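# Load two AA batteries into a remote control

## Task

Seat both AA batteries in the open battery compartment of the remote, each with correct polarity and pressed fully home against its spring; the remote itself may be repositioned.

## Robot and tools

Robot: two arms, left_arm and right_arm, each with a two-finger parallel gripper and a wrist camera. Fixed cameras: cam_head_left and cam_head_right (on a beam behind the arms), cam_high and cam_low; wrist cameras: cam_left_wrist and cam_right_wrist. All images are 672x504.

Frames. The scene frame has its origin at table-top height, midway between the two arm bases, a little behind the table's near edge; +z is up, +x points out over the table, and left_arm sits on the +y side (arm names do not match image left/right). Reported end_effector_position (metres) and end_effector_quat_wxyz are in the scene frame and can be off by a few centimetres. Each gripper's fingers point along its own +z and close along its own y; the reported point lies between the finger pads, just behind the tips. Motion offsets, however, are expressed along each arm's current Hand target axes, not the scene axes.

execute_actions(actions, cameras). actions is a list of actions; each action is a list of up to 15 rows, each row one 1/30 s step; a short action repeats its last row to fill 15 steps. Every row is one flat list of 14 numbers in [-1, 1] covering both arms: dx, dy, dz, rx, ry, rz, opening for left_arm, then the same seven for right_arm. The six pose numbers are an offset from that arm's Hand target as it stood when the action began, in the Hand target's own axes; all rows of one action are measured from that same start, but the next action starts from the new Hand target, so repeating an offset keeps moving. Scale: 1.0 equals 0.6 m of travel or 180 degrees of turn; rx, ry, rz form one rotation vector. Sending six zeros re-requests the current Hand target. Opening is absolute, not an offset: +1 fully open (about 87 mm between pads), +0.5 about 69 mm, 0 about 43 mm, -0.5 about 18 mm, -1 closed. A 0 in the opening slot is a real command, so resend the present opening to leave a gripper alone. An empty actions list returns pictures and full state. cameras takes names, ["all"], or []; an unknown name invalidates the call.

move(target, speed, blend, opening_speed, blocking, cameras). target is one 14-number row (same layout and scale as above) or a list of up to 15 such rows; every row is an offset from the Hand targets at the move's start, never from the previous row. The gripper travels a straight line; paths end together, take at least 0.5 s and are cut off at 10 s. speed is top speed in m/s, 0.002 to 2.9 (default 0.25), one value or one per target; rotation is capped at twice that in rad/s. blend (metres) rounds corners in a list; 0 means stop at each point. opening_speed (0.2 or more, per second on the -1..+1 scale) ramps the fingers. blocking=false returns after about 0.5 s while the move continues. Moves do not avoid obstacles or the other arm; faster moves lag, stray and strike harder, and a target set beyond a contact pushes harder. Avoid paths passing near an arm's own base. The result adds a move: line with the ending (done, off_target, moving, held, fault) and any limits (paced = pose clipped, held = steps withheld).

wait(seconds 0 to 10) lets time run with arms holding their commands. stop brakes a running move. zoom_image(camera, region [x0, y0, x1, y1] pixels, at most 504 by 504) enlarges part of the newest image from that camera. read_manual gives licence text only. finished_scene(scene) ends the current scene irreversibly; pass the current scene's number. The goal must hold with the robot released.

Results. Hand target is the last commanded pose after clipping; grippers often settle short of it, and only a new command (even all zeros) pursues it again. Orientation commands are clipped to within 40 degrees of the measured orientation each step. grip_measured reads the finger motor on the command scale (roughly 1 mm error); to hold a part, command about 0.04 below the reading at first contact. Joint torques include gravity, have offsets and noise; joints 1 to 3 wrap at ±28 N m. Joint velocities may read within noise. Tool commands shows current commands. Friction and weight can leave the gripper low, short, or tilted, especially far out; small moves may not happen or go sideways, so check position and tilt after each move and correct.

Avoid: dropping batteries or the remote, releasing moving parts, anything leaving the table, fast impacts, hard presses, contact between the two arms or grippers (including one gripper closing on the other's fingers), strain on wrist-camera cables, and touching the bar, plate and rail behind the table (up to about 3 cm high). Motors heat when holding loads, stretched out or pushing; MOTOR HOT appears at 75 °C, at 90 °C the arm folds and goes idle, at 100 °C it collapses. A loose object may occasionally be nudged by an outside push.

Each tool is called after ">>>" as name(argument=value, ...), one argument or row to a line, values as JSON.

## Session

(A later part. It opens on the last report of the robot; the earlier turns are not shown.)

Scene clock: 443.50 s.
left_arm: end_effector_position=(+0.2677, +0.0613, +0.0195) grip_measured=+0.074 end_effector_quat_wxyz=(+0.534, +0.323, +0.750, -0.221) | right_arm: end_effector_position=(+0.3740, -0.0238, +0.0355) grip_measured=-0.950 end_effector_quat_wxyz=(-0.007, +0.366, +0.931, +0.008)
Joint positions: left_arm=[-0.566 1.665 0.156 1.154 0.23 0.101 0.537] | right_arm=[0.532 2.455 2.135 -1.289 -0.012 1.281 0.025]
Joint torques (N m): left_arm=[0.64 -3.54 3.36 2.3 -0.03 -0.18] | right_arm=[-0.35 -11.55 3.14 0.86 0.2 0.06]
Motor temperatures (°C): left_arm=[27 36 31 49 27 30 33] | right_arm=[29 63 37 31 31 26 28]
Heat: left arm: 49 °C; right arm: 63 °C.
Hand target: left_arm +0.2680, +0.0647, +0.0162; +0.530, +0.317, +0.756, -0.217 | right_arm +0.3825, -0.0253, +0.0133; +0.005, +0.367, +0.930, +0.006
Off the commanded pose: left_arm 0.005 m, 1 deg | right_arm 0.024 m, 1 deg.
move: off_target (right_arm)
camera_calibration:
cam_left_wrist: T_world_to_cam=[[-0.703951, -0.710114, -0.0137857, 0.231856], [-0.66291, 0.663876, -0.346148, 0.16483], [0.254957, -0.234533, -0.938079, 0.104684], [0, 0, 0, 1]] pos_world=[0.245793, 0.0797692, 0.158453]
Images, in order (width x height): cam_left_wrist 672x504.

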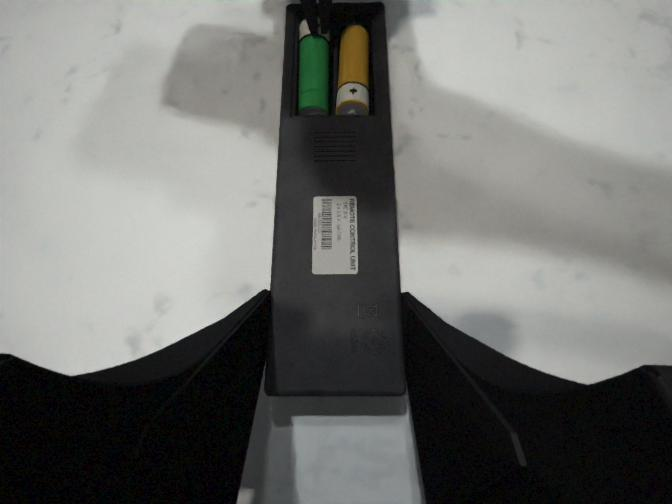

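>>> move(
  target=[
    [0,0,0,0,0,0,-0.2,0.005,0,0.06,0,0,0,-0.95],
    [0,0,0,0,0,0,-0.2,0.005,0,-0.1,0,0,0,-0.95],
    [0,0,0,0,0,0,-0.2,0.1,-0.1,-0.15,0,0,0,-0.95],
  ],
  speed=[0.05,0.08,0.12],
  cameras=["cam_left_wrist","cam_low"],
)

>>> zoom_image(
  camera="cam_left_wrist",
  region=[275, 0, 395, 125],
)

>>> zoom_image(
  camera="cam_low",
  region=[435, 270, 495, 305],
)

Scene clock: 451.27 s.
left_arm: end_effector_position=(+0.2681, +0.0616, +0.0195) grip_measured=+0.074 end_effector_quat_wxyz=(+0.534, +0.322, +0.750, -0.220) | right_arm: end_effector_position=(+0.2950, -0.0304, +0.0927) grip_measured=-0.950 end_effector_quat_wxyz=(-0.010, +0.366, +0.931, -0.009)
Joint positions: left_arm=[-0.566 1.665 0.156 1.154 0.228 0.101 0.537] | right_arm=[0.624 2.149 1.852 -1.343 -0.003 1.374 0.025]
Joint torques (N m): left_arm=[0.64 -3.52 3.36 2.3 0 -0.18] | right_arm=[0.36 -15.12 5.37 0.28 0.09 0.11]
Motor temperatures (°C): left_arm=[27 36 31 49 27 30 33] | right_arm=[29 63 37 31 31 26 28]
Heat: left arm: 49 °C; right arm: 63 °C.
Hand target: left_arm +0.2680, +0.0646, +0.0162; +0.530, +0.317, +0.756, -0.217 | right_arm +0.2965, -0.0287, +0.1020; +0.005, +0.367, +0.930, +0.005
Off the commanded pose: left_arm 0.004 m, 1 deg | right_arm 0.010 m, 2 deg.
move: done
camera_calibration:
cam_left_wrist: T_world_to_cam=[[-0.702156, -0.711872, -0.0146586, 0.231984], [-0.664422, 0.662476, -0.345932, 0.165278], [0.25597, -0.233158, -0.938145, 0.104331], [0, 0, 0, 1]] pos_world=[0.245998, 0.0799762, 0.158453]
Images, in order (width x height): cam_low 672x504, cam_left_wrist 672x504.

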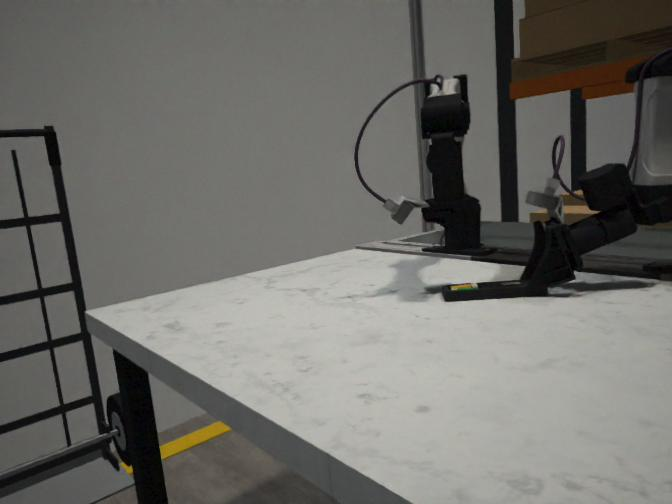

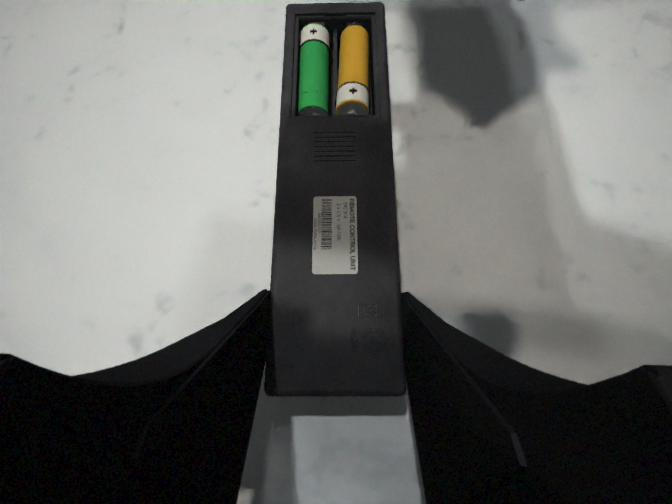

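Scaled by 4.032 from the camera's 672x504 image, which has a finer 960x720 frame.

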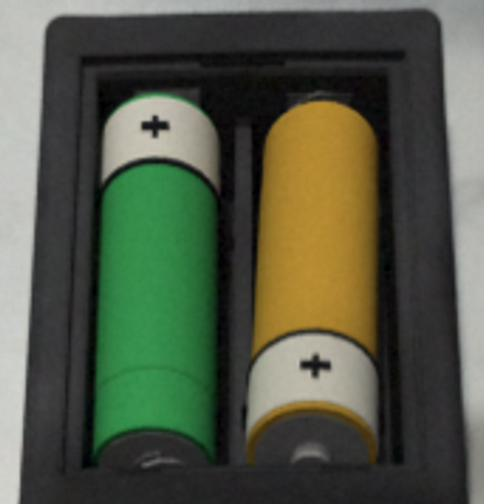

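Scaled by 8.400 from the camera's 672x504 image, which has a finer 960x720 frame.

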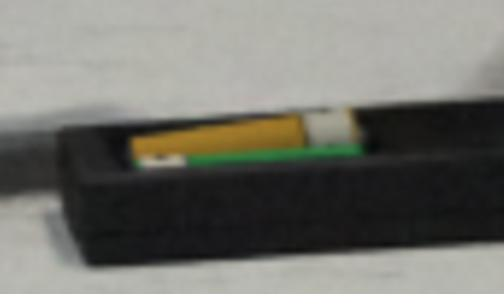

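>>> move(
  target=[
    [0,0,0,0,0,0,-0.2,-0.023,0.078,0.04,0,0,0,-0.95],
    [0,0,0,0,0,0,-0.2,-0.023,0.075,0.13,0,0,0,-0.95],
  ],
  speed=[0.12,0.06],
  cameras=["cam_left_wrist"],
)

>>> zoom_image(
  camera="cam_left_wrist",
  region=[275, 0, 395, 125],
)

Scene clock: 454.70 s.
left_arm: end_effector_position=(+0.2681, +0.0617, +0.0195) grip_measured=+0.074 end_effector_quat_wxyz=(+0.534, +0.322, +0.750, -0.219) | right_arm: end_effector_position=(+0.3314, -0.0032, +0.0367) grip_measured=-0.950 end_effector_quat_wxyz=(-0.004, +0.366, +0.931, +0.005)
Joint positions: left_arm=[-0.566 1.665 0.156 1.154 0.227 0.101 0.537] | right_arm=[0.624 2.335 1.932 -1.207 -0.006 1.373 0.025]
Joint torques (N m): left_arm=[0.64 -3.52 3.37 2.3 0 -0.18] | right_arm=[-0.68 -11.81 4.66 0.59 0.15 -0.05]
Motor temperatures (°C): left_arm=[27 36 31 49 27 30 33] | right_arm=[29 63 37 31 30 26 28]
Heat: left arm: 49 °C; right arm: 63 °C.
Hand target: left_arm +0.2680, +0.0647, +0.0162; +0.530, +0.317, +0.756, -0.217 | right_arm +0.3384, -0.0047, +0.0249; +0.005, +0.367, +0.930, +0.006
Off the commanded pose: left_arm 0.004 m, 1 deg | right_arm 0.014 m, 1 deg.
move: off_target (right_arm)
camera_calibration:
cam_left_wrist: T_world_to_cam=[[-0.701848, -0.712173, -0.0147996, 0.231957], [-0.664671, 0.662224, -0.345938, 0.16536], [0.256168, -0.232959, -0.938141, 0.104266], [0, 0, 0, 1]] pos_world=[0.245999, 0.0799772, 0.158453]
Images, in order (width x height): cam_left_wrist 672x504.

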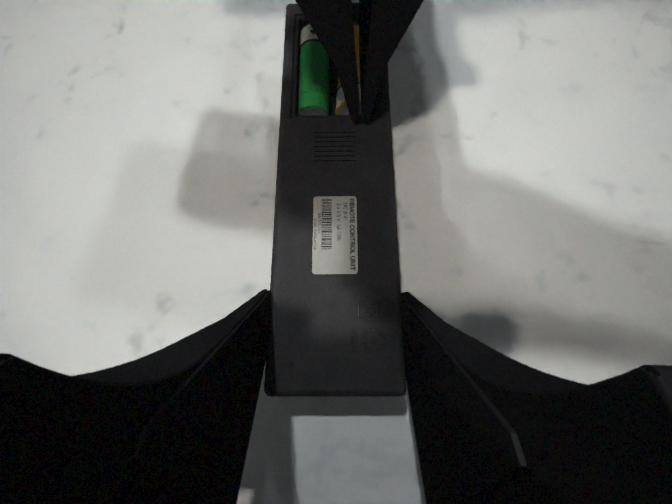

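Scaled by 4.032 from the camera's 672x504 image, which has a finer 960x720 frame.

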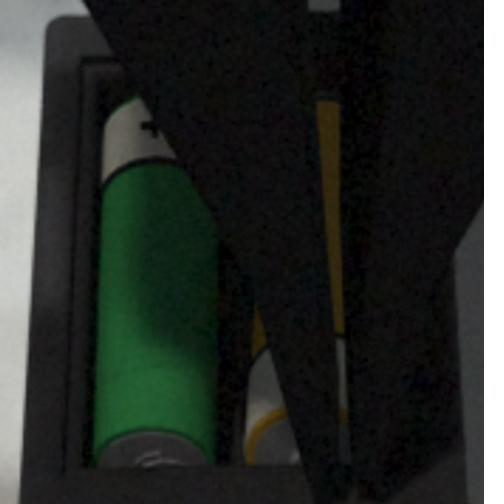

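>>> move(
  target=[
    [0,0,0,0,0,0,-0.2,0,0,-0.06,0,0,0,-0.95],
    [0,0,0,0,0,0,-0.2,-0.012,0.006,-0.06,0,0,0,-0.95],
    [0,0,0,0,0,0,-0.2,-0.012,0.006,0.0,0,0,0,-0.95],
  ],
  speed=0.08,
  cameras=["cam_left_wrist"],
)

>>> zoom_image(
  camera="cam_left_wrist",
  region=[275, 0, 395, 125],
)

Scene clock: 457.83 s.
left_arm: end_effector_position=(+0.2681, +0.0617, +0.0195) grip_measured=+0.074 end_effector_quat_wxyz=(+0.534, +0.322, +0.750, -0.219) | right_arm: end_effector_position=(+0.3401, -0.0063, +0.0361) grip_measured=-0.950 end_effector_quat_wxyz=(-0.004, +0.367, +0.930, +0.005)
Joint positions: left_arm=[-0.566 1.665 0.156 1.154 0.227 0.101 0.537] | right_arm=[0.607 2.36 1.972 -1.222 -0.005 1.359 0.025]
Joint torques (N m): left_arm=[0.62 -3.54 3.36 2.3 0.01 -0.18] | right_arm=[-0.44 -12.03 4.72 0.55 0.17 0.04]
Motor temperatures (°C): left_arm=[27 36 31 49 27 30 33] | right_arm=[29 63 37 31 30 26 28]
Heat: left arm: 49 °C; right arm: 63 °C.
Hand target: left_arm +0.2680, +0.0646, +0.0162; +0.530, +0.317, +0.756, -0.217 | right_arm +0.3460, -0.0069, +0.0249; +0.005, +0.367, +0.930, +0.006
Off the commanded pose: left_arm 0.004 m, 1 deg | right_arm 0.013 m, 1 deg.
move: off_target (right_arm)
camera_calibration:
cam_left_wrist: T_world_to_cam=[[-0.701607, -0.712409, -0.0148988, 0.232002], [-0.664894, 0.662046, -0.345847, 0.165447], [0.256248, -0.232743, -0.938172, 0.104114], [0, 0, 0, 1]] pos_world=[0.246099, 0.0799783, 0.158353]
Images, in order (width x height): cam_left_wrist 672x504.

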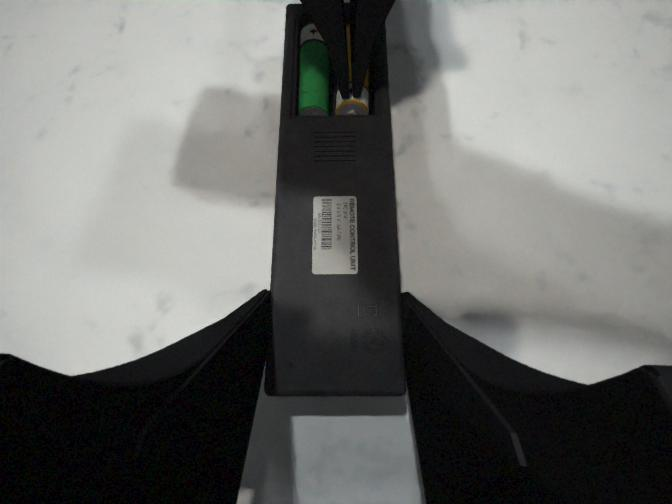

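Scaled by 4.032 from the camera's 672x504 image, which has a finer 960x720 frame.

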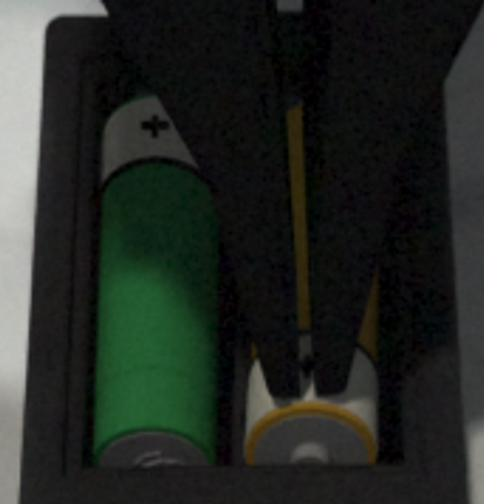

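>>> move(
  target=[
    [0,0,0,0,0,0,-0.2,-0.01,0,0.04,0,0,0,-0.95],
    [0,0,0,0,0,0,-0.2,-0.05,0,0.06,0,0,0,-0.95],
    [0,0,0,0,0,0,-0.2,-0.06,-0.005,0.11,0,0,0,-0.95],
  ],
  speed=0.06,
  cameras=["cam_left_wrist","cam_low"],
)

>>> zoom_image(
  camera="cam_left_wrist",
  region=[275, 0, 395, 125],
)

Scene clock: 461.33 s.
left_arm: end_effector_position=(+0.2681, +0.0617, +0.0195) grip_measured=+0.074 end_effector_quat_wxyz=(+0.534, +0.322, +0.750, -0.219) | right_arm: end_effector_position=(+0.3438, -0.0127, +0.0315) grip_measured=-0.950 end_effector_quat_wxyz=(-0.060, +0.359, +0.930, +0.058)
Joint positions: left_arm=[-0.566 1.665 0.156 1.154 0.227 0.101 0.537] | right_arm=[0.532 2.35 1.904 -1.152 -0.157 1.271 0.025]
Joint torques (N m): left_arm=[0.62 -3.54 3.36 2.3 0.01 -0.18] | right_arm=[-0.94 -3.89 0.95 1.48 1.38 0.04]
Motor temperatures (°C): left_arm=[27 36 31 49 27 30 33] | right_arm=[29 62 37 31 31 26 28]
Heat: left arm: 49 °C; right arm: 62 °C.
Hand target: left_arm +0.2680, +0.0646, +0.0162; +0.530, +0.317, +0.756, -0.217 | right_arm +0.3711, -0.0334, -0.0411; +0.005, +0.367, +0.930, +0.005
Off the commanded pose: left_arm 0.004 m, 1 deg | right_arm 0.080 m, 10 deg.
move: off_target (right_arm)
camera_calibration:
cam_left_wrist: T_world_to_cam=[[-0.701607, -0.712409, -0.0148988, 0.232002], [-0.664894, 0.662046, -0.345847, 0.165447], [0.256248, -0.232743, -0.938172, 0.104114], [0, 0, 0, 1]] pos_world=[0.246099, 0.0799783, 0.158353]
Images, in order (width x height): cam_low 672x504, cam_left_wrist 672x504.

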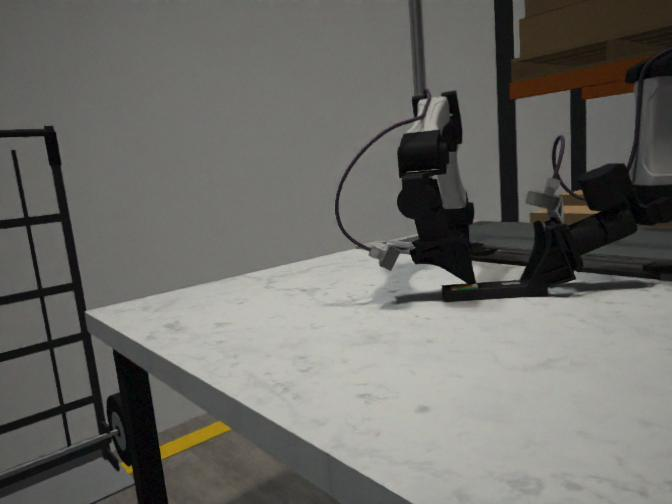

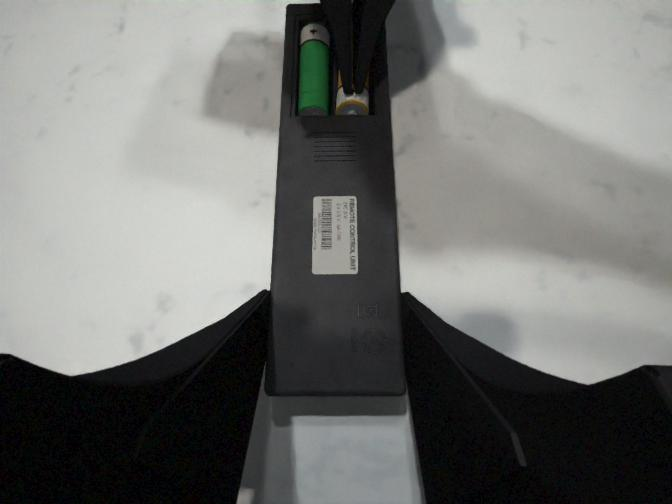

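Scaled by 4.032 from the camera's 672x504 image, which has a finer 960x720 frame.

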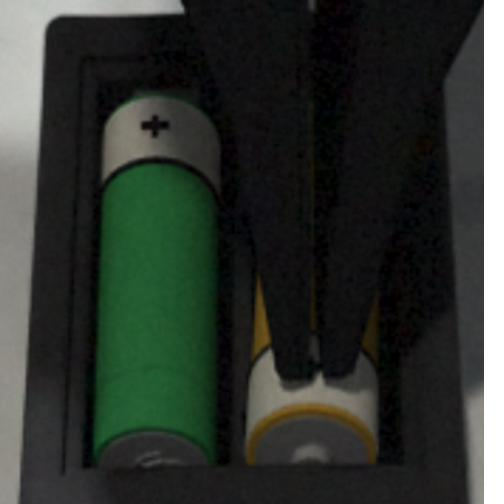

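>>> move(
  target=[
    [0,0,0,0,0,0,-0.2,0.06,0.01,-0.09,0,0,0,-0.95],
    [0,0,0,0,0,0,-0.2,0.03,0.017,-0.14,0,0,0,-0.78],
    [0,0,0,0,0,0,-0.2,0.02,0.017,-0.09,0,0,0,-0.78],
    [0,0,0,0,0,0,-0.2,0.0,-0.02,-0.06,0,0,0,-0.78],
    [0,0,0,0,0,0,-0.2,-0.01,-0.03,0.02,0,0,0,-0.78],
  ],
  speed=0.08,
  cameras=["cam_left_wrist","cam_low"],
)

>>> zoom_image(
  camera="cam_left_wrist",
  region=[275, 0, 395, 125],
)

Scene clock: 468.67 s.
left_arm: end_effector_position=(+0.2685, +0.0622, +0.0194) grip_measured=+0.074 end_effector_quat_wxyz=(+0.534, +0.321, +0.751, -0.218) | right_arm: end_effector_position=(+0.3626, -0.0146, +0.0287) grip_measured=-0.781 end_effector_quat_wxyz=(-0.022, +0.358, +0.927, +0.111)
Joint positions: left_arm=[-0.566 1.665 0.156 1.154 0.223 0.101 0.537] | right_arm=[0.504 2.283 1.773 -0.96 -0.166 1.253 0.109]
Joint torques (N m): left_arm=[0.62 -3.54 3.36 2.3 0.04 -0.18] | right_arm=[-0.62 -2.37 0.17 0.83 1.44 -0.1]
Motor temperatures (°C): left_arm=[27 36 31 49 27 30 33] | right_arm=[29 61 36 31 31 26 28]
Heat: left arm: 49 °C; right arm: 61 °C.
Hand target: left_arm +0.2680, +0.0647, +0.0162; +0.530, +0.317, +0.756, -0.217 | right_arm +0.3635, -0.0506, -0.0532; +0.005, +0.367, +0.930, +0.005
Off the commanded pose: left_arm 0.004 m, 1 deg | right_arm 0.090 m, 13 deg.
move: off_target (right_arm)
camera_calibration:
cam_left_wrist: T_world_to_cam=[[-0.699204, -0.714752, -0.0156087, 0.232144], [-0.666994, 0.660033, -0.345652, 0.166094], [0.257358, -0.23127, -0.938233, 0.103725], [0, 0, 0, 1]] pos_world=[0.246405, 0.0802862, 0.158353]
Images, in order (width x height): cam_low 672x504, cam_left_wrist 672x504.

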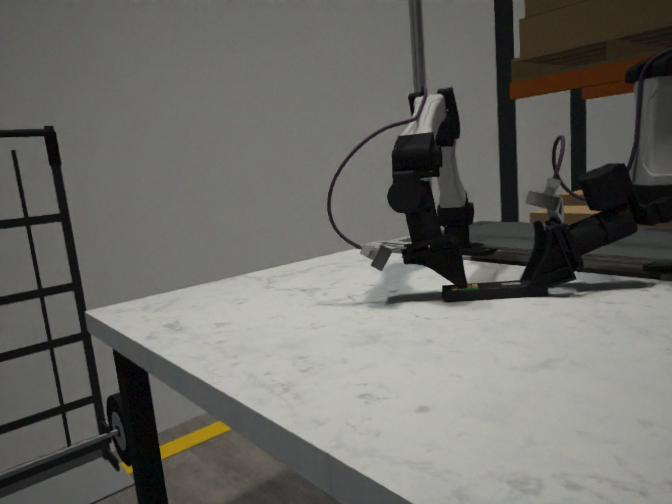

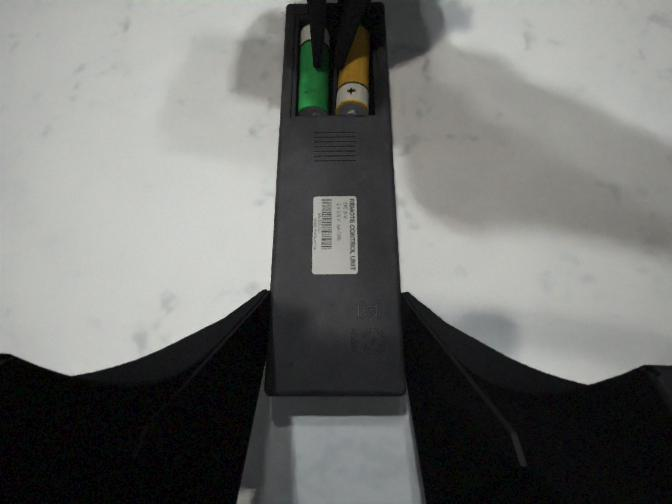

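Scaled by 4.032 from the camera's 672x504 image, which has a finer 960x720 frame.

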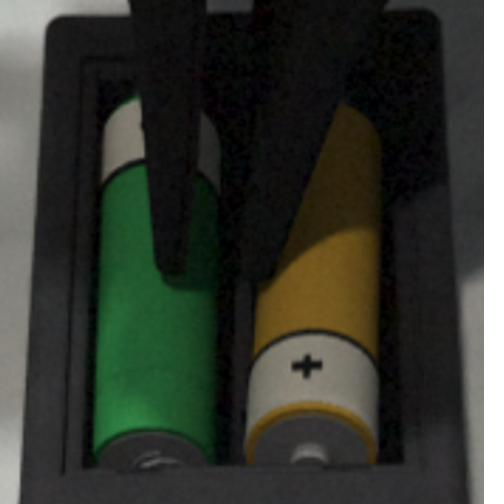

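>>> move(
  target=[
    [0,0,0,0,0,0,-0.2,0,0,-0.18,0,0,0,-0.78],
    [0,0,0,0,0,0,-0.2,0.071,0.033,-0.18,0,0,0,-0.78],
    [0,0,0,0,0,0,-0.2,0.071,0.033,-0.12,0,0,0,-0.78],
  ],
  speed=0.1,
  cameras=["cam_left_wrist"],
)

>>> zoom_image(
  camera="cam_left_wrist",
  region=[275, 0, 395, 125],
)

Scene clock: 472.90 s.
left_arm: end_effector_position=(+0.2672, +0.0607, +0.0196) grip_measured=+0.074 end_effector_quat_wxyz=(+0.533, +0.324, +0.749, -0.222) | right_arm: end_effector_position=(+0.3381, -0.0092, +0.0343) grip_measured=-0.780 end_effector_quat_wxyz=(-0.005, +0.363, +0.932, +0.004)
Joint positions: left_arm=[-0.566 1.665 0.156 1.154 0.234 0.102 0.537] | right_arm=[0.604 2.351 1.949 -1.211 -0.007 1.348 0.11]
Joint torques (N m): left_arm=[0.68 -3.55 3.36 2.3 -0.07 -0.18] | right_arm=[-0.1 -11.38 4.15 0.72 0.16 0.13]
Motor temperatures (°C): left_arm=[27 36 31 49 27 30 33] | right_arm=[29 60 36 31 31 26 28]
Heat: left arm: 49 °C; right arm: 60 °C.
Hand target: left_arm +0.2680, +0.0647, +0.0162; +0.530, +0.317, +0.756, -0.217 | right_arm +0.3449, -0.0075, +0.0188; +0.005, +0.367, +0.930, +0.005
Off the commanded pose: left_arm 0.005 m, 1 deg | right_arm 0.017 m, 1 deg.
move: off_target (right_arm)
camera_calibration:
cam_left_wrist: T_world_to_cam=[[-0.706904, -0.707187, -0.0131547, 0.231671], [-0.660219, 0.666399, -0.346443, 0.164018], [0.253766, -0.236217, -0.937979, 0.105102], [0, 0, 0, 1]] pos_world=[0.245386, 0.0793599, 0.158454]
Images, in order (width x height): cam_left_wrist 672x504.

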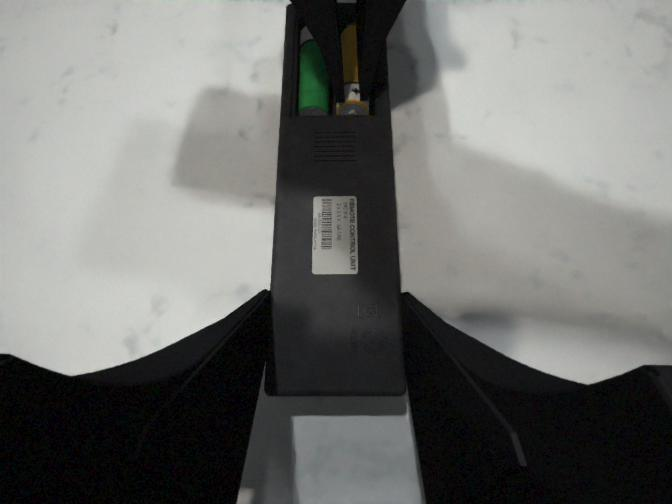

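Scaled by 4.032 from the camera's 672x504 image, which has a finer 960x720 frame.

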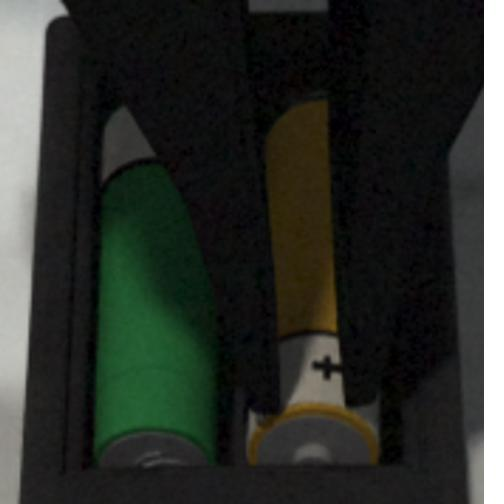

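>>> move(
  target=[
    [0,0,0,0,0,0,-0.2,0,-0.02,0.02,0,0,0,-0.78],
    [0,0,0,0,0,0,-0.2,-0.035,-0.02,0.03,0,0,0,-0.78],
    [0,0,0,0,0,0,-0.2,-0.04,-0.02,0.12,0,0,0,-0.78],
  ],
  speed=0.06,
  cameras=["cam_left_wrist"],
)

>>> zoom_image(
  camera="cam_left_wrist",
  region=[275, 0, 395, 125],
)

Scene clock: 476.50 s.
left_arm: end_effector_position=(+0.2674, +0.0609, +0.0196) grip_measured=+0.074 end_effector_quat_wxyz=(+0.533, +0.324, +0.749, -0.221) | right_arm: end_effector_position=(+0.3388, -0.0129, +0.0274) grip_measured=-0.778 end_effector_quat_wxyz=(-0.040, +0.361, +0.929, +0.070)
Joint positions: left_arm=[-0.566 1.665 0.156 1.154 0.233 0.102 0.537] | right_arm=[0.544 2.285 1.782 -1.047 -0.139 1.29 0.111]
Joint torques (N m): left_arm=[0.66 -3.54 3.34 2.3 -0.06 -0.19] | right_arm=[-0.32 -1.51 0.16 1.44 1.21 0.05]
Motor temperatures (°C): left_arm=[27 36 31 49 27 30 33] | right_arm=[29 59 36 31 31 26 28]
Heat: left arm: 49 °C; right arm: 59 °C.
Hand target: left_arm +0.2680, +0.0647, +0.0162; +0.530, +0.317, +0.756, -0.217 | right_arm +0.3551, -0.0321, -0.0532; +0.005, +0.367, +0.930, +0.005
Off the commanded pose: left_arm 0.005 m, 1 deg | right_arm 0.085 m, 9 deg.
move: off_target (right_arm)
camera_calibration:
cam_left_wrist: T_world_to_cam=[[-0.705904, -0.708175, -0.0136852, 0.231735], [-0.661055, 0.665628, -0.346332, 0.164266], [0.254373, -0.23543, -0.938012, 0.104894], [0, 0, 0, 1]] pos_world=[0.245489, 0.0794638, 0.158454]
Images, in order (width x height): cam_left_wrist 672x504.

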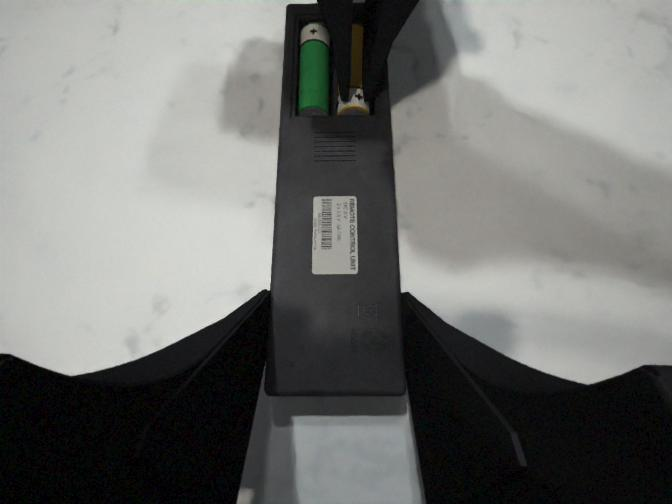

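Scaled by 4.032 from the camera's 672x504 image, which has a finer 960x720 frame.

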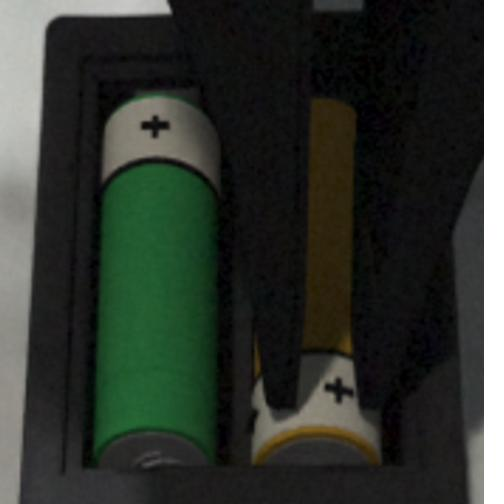

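>>> move(
  target=[
    [0,0,0,0,0,0,-0.2,0.02,-0.01,0.07,0,0,0,-0.78],
    [0,0,0,0,0,0,-0.2,0.02,-0.01,-0.2,0,0,0,-0.78],
    [0,0,0,0,0,0,-0.2,0.1,-0.1,-0.28,0,0,0,-0.78],
  ],
  speed=[0.06,0.12,0.15],
  cameras=["cam_left_wrist","cam_low"],
)

>>> zoom_image(
  camera="cam_left_wrist",
  region=[275, 0, 395, 125],
)

>>> zoom_image(
  camera="cam_low",
  region=[435, 270, 495, 305],
)

Scene clock: 481.70 s.
left_arm: end_effector_position=(+0.2672, +0.0607, +0.0196) grip_measured=+0.074 end_effector_quat_wxyz=(+0.533, +0.324, +0.749, -0.222) | right_arm: end_effector_position=(+0.2712, -0.0338, +0.1089) grip_measured=-0.780 end_effector_quat_wxyz=(-0.002, +0.365, +0.931, +0.005)
Joint positions: left_arm=[-0.566 1.665 0.156 1.154 0.234 0.102 0.537] | right_arm=[0.653 2.026 1.736 -1.319 -0.004 1.401 0.11]
Joint torques (N m): left_arm=[0.66 -3.55 3.34 2.3 -0.08 -0.19] | right_arm=[0.23 -13.15 5.12 0.12 0.14 0.1]
Motor temperatures (°C): left_arm=[27 36 31 49 27 30 33] | right_arm=[29 58 36 31 31 26 28]
Heat: left arm: 49 °C; right arm: 58 °C.
Hand target: left_arm +0.2680, +0.0647, +0.0162; +0.530, +0.317, +0.756, -0.217 | right_arm +0.2682, -0.0361, +0.1136; +0.005, +0.367, +0.930, +0.005
Off the commanded pose: left_arm 0.005 m, 1 deg | right_arm 0.006 m, 1 deg.
move: done
camera_calibration:
cam_left_wrist: T_world_to_cam=[[-0.707144, -0.706949, -0.0130548, 0.231694], [-0.660003, 0.666583, -0.346502, 0.16396], [0.253661, -0.23641, -0.937958, 0.10514], [0, 0, 0, 1]] pos_world=[0.245386, 0.0793589, 0.158454]
Images, in order (width x height): cam_low 672x504, cam_left_wrist 672x504.

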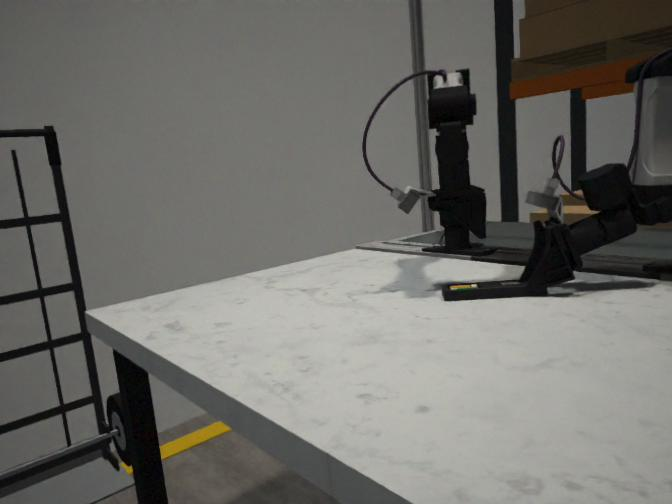

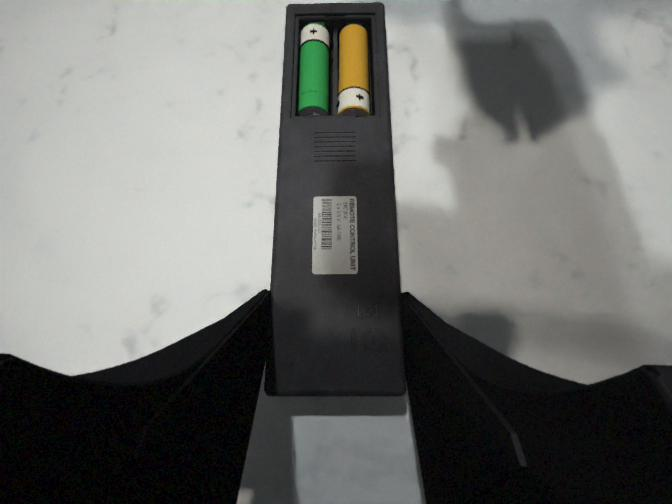

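Scaled by 4.032 from the camera's 672x504 image, which has a finer 960x720 frame.

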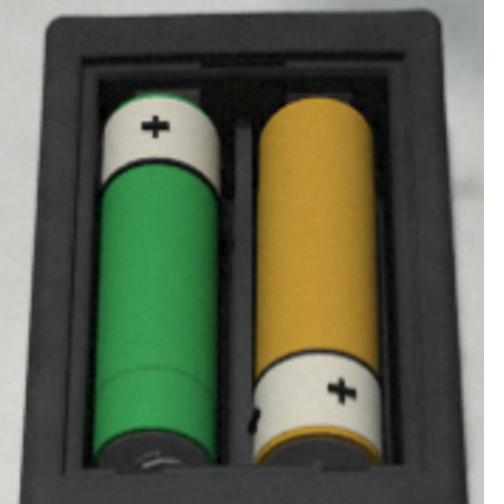

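Scaled by 8.400 from the camera's 672x504 image, which has a finer 960x720 frame.

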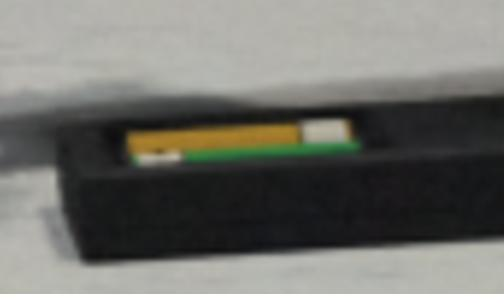

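>>> move(
  target=[
    [0,0,0,0,0,0,0.4,0,0,0,0,0,0,-0.78],
    [0,0,-0.12,0,0,0,0.4,0,0,0,0,0,0,-0.78],
  ],
  speed=0.1,
  opening_speed=0.5,
  cameras=["cam_left_wrist","cam_low"],
)

>>> zoom_image(
  camera="cam_low",
  region=[400, 220, 560, 320],
)

Scene clock: 486.40 s.
left_arm: end_effector_position=(+0.2250, +0.1097, +0.0458) grip_measured=+0.400 end_effector_quat_wxyz=(+0.528, +0.315, +0.758, -0.215) | right_arm: end_effector_position=(+0.2713, -0.0337, +0.1089) grip_measured=-0.780 end_effector_quat_wxyz=(-0.002, +0.366, +0.931, +0.005)
Joint positions: left_arm=[-0.443 0.962 0.017 0.561 0.327 0.139 0.7] | right_arm=[0.653 2.026 1.736 -1.319 -0.004 1.402 0.11]
Joint torques (N m): left_arm=[0.88 -1.22 5.23 2.19 0.24 -0.04] | right_arm=[0.17 -13.11 5.27 0.11 0.11 0.17]
Motor temperatures (°C): left_arm=[27 35 31 49 27 30 33] | right_arm=[29 58 36 31 31 26 28]
Heat: left arm: 49 °C; right arm: 58 °C.
Hand target: left_arm +0.2200, +0.1124, +0.0409; +0.530, +0.317, +0.756, -0.217 | right_arm +0.2682, -0.0361, +0.1136; +0.005, +0.367, +0.930, +0.005
Off the commanded pose: left_arm 0.007 m, 0 deg | right_arm 0.006 m, 1 deg.
joint sent to its limit (left arm) — joint 3 (elbow), lower limit, where the elbow is as bent as it goes. The joint targets still meet the commanded pose.
move: done
camera_calibration:
cam_left_wrist: T_world_to_cam=[[-0.68972, -0.724033, -0.00783718, 0.234645], [-0.681733, 0.652995, -0.329905, 0.118148], [0.24398, -0.222199, -0.943982, 0.152967], [0, 0, 0, 1]] pos_world=[0.205064, 0.12673, 0.185215]
Images, in order (width x height): cam_low 672x504, cam_left_wrist 672x504.

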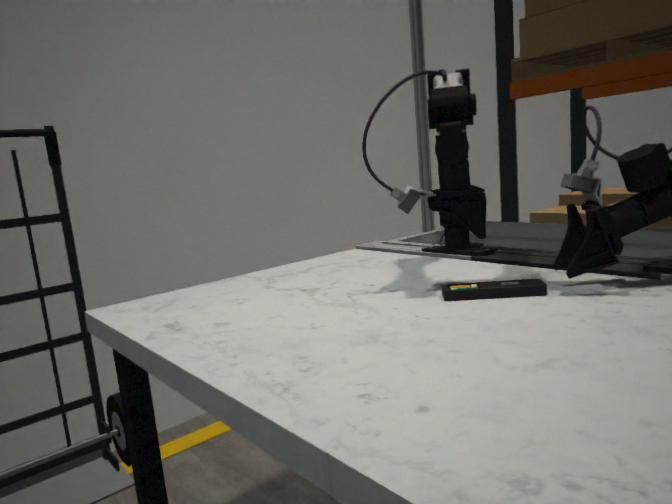

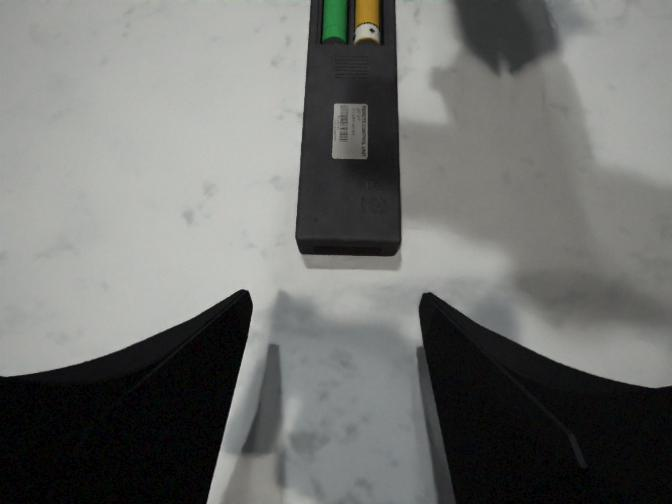

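Scaled by 3.150 from the camera's 672x504 image, which has a finer 960x720 frame.

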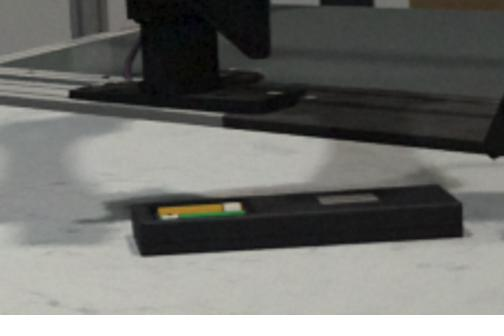

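>>> finished_scene(
  scene=2,
)

The scene is finished: the task was done.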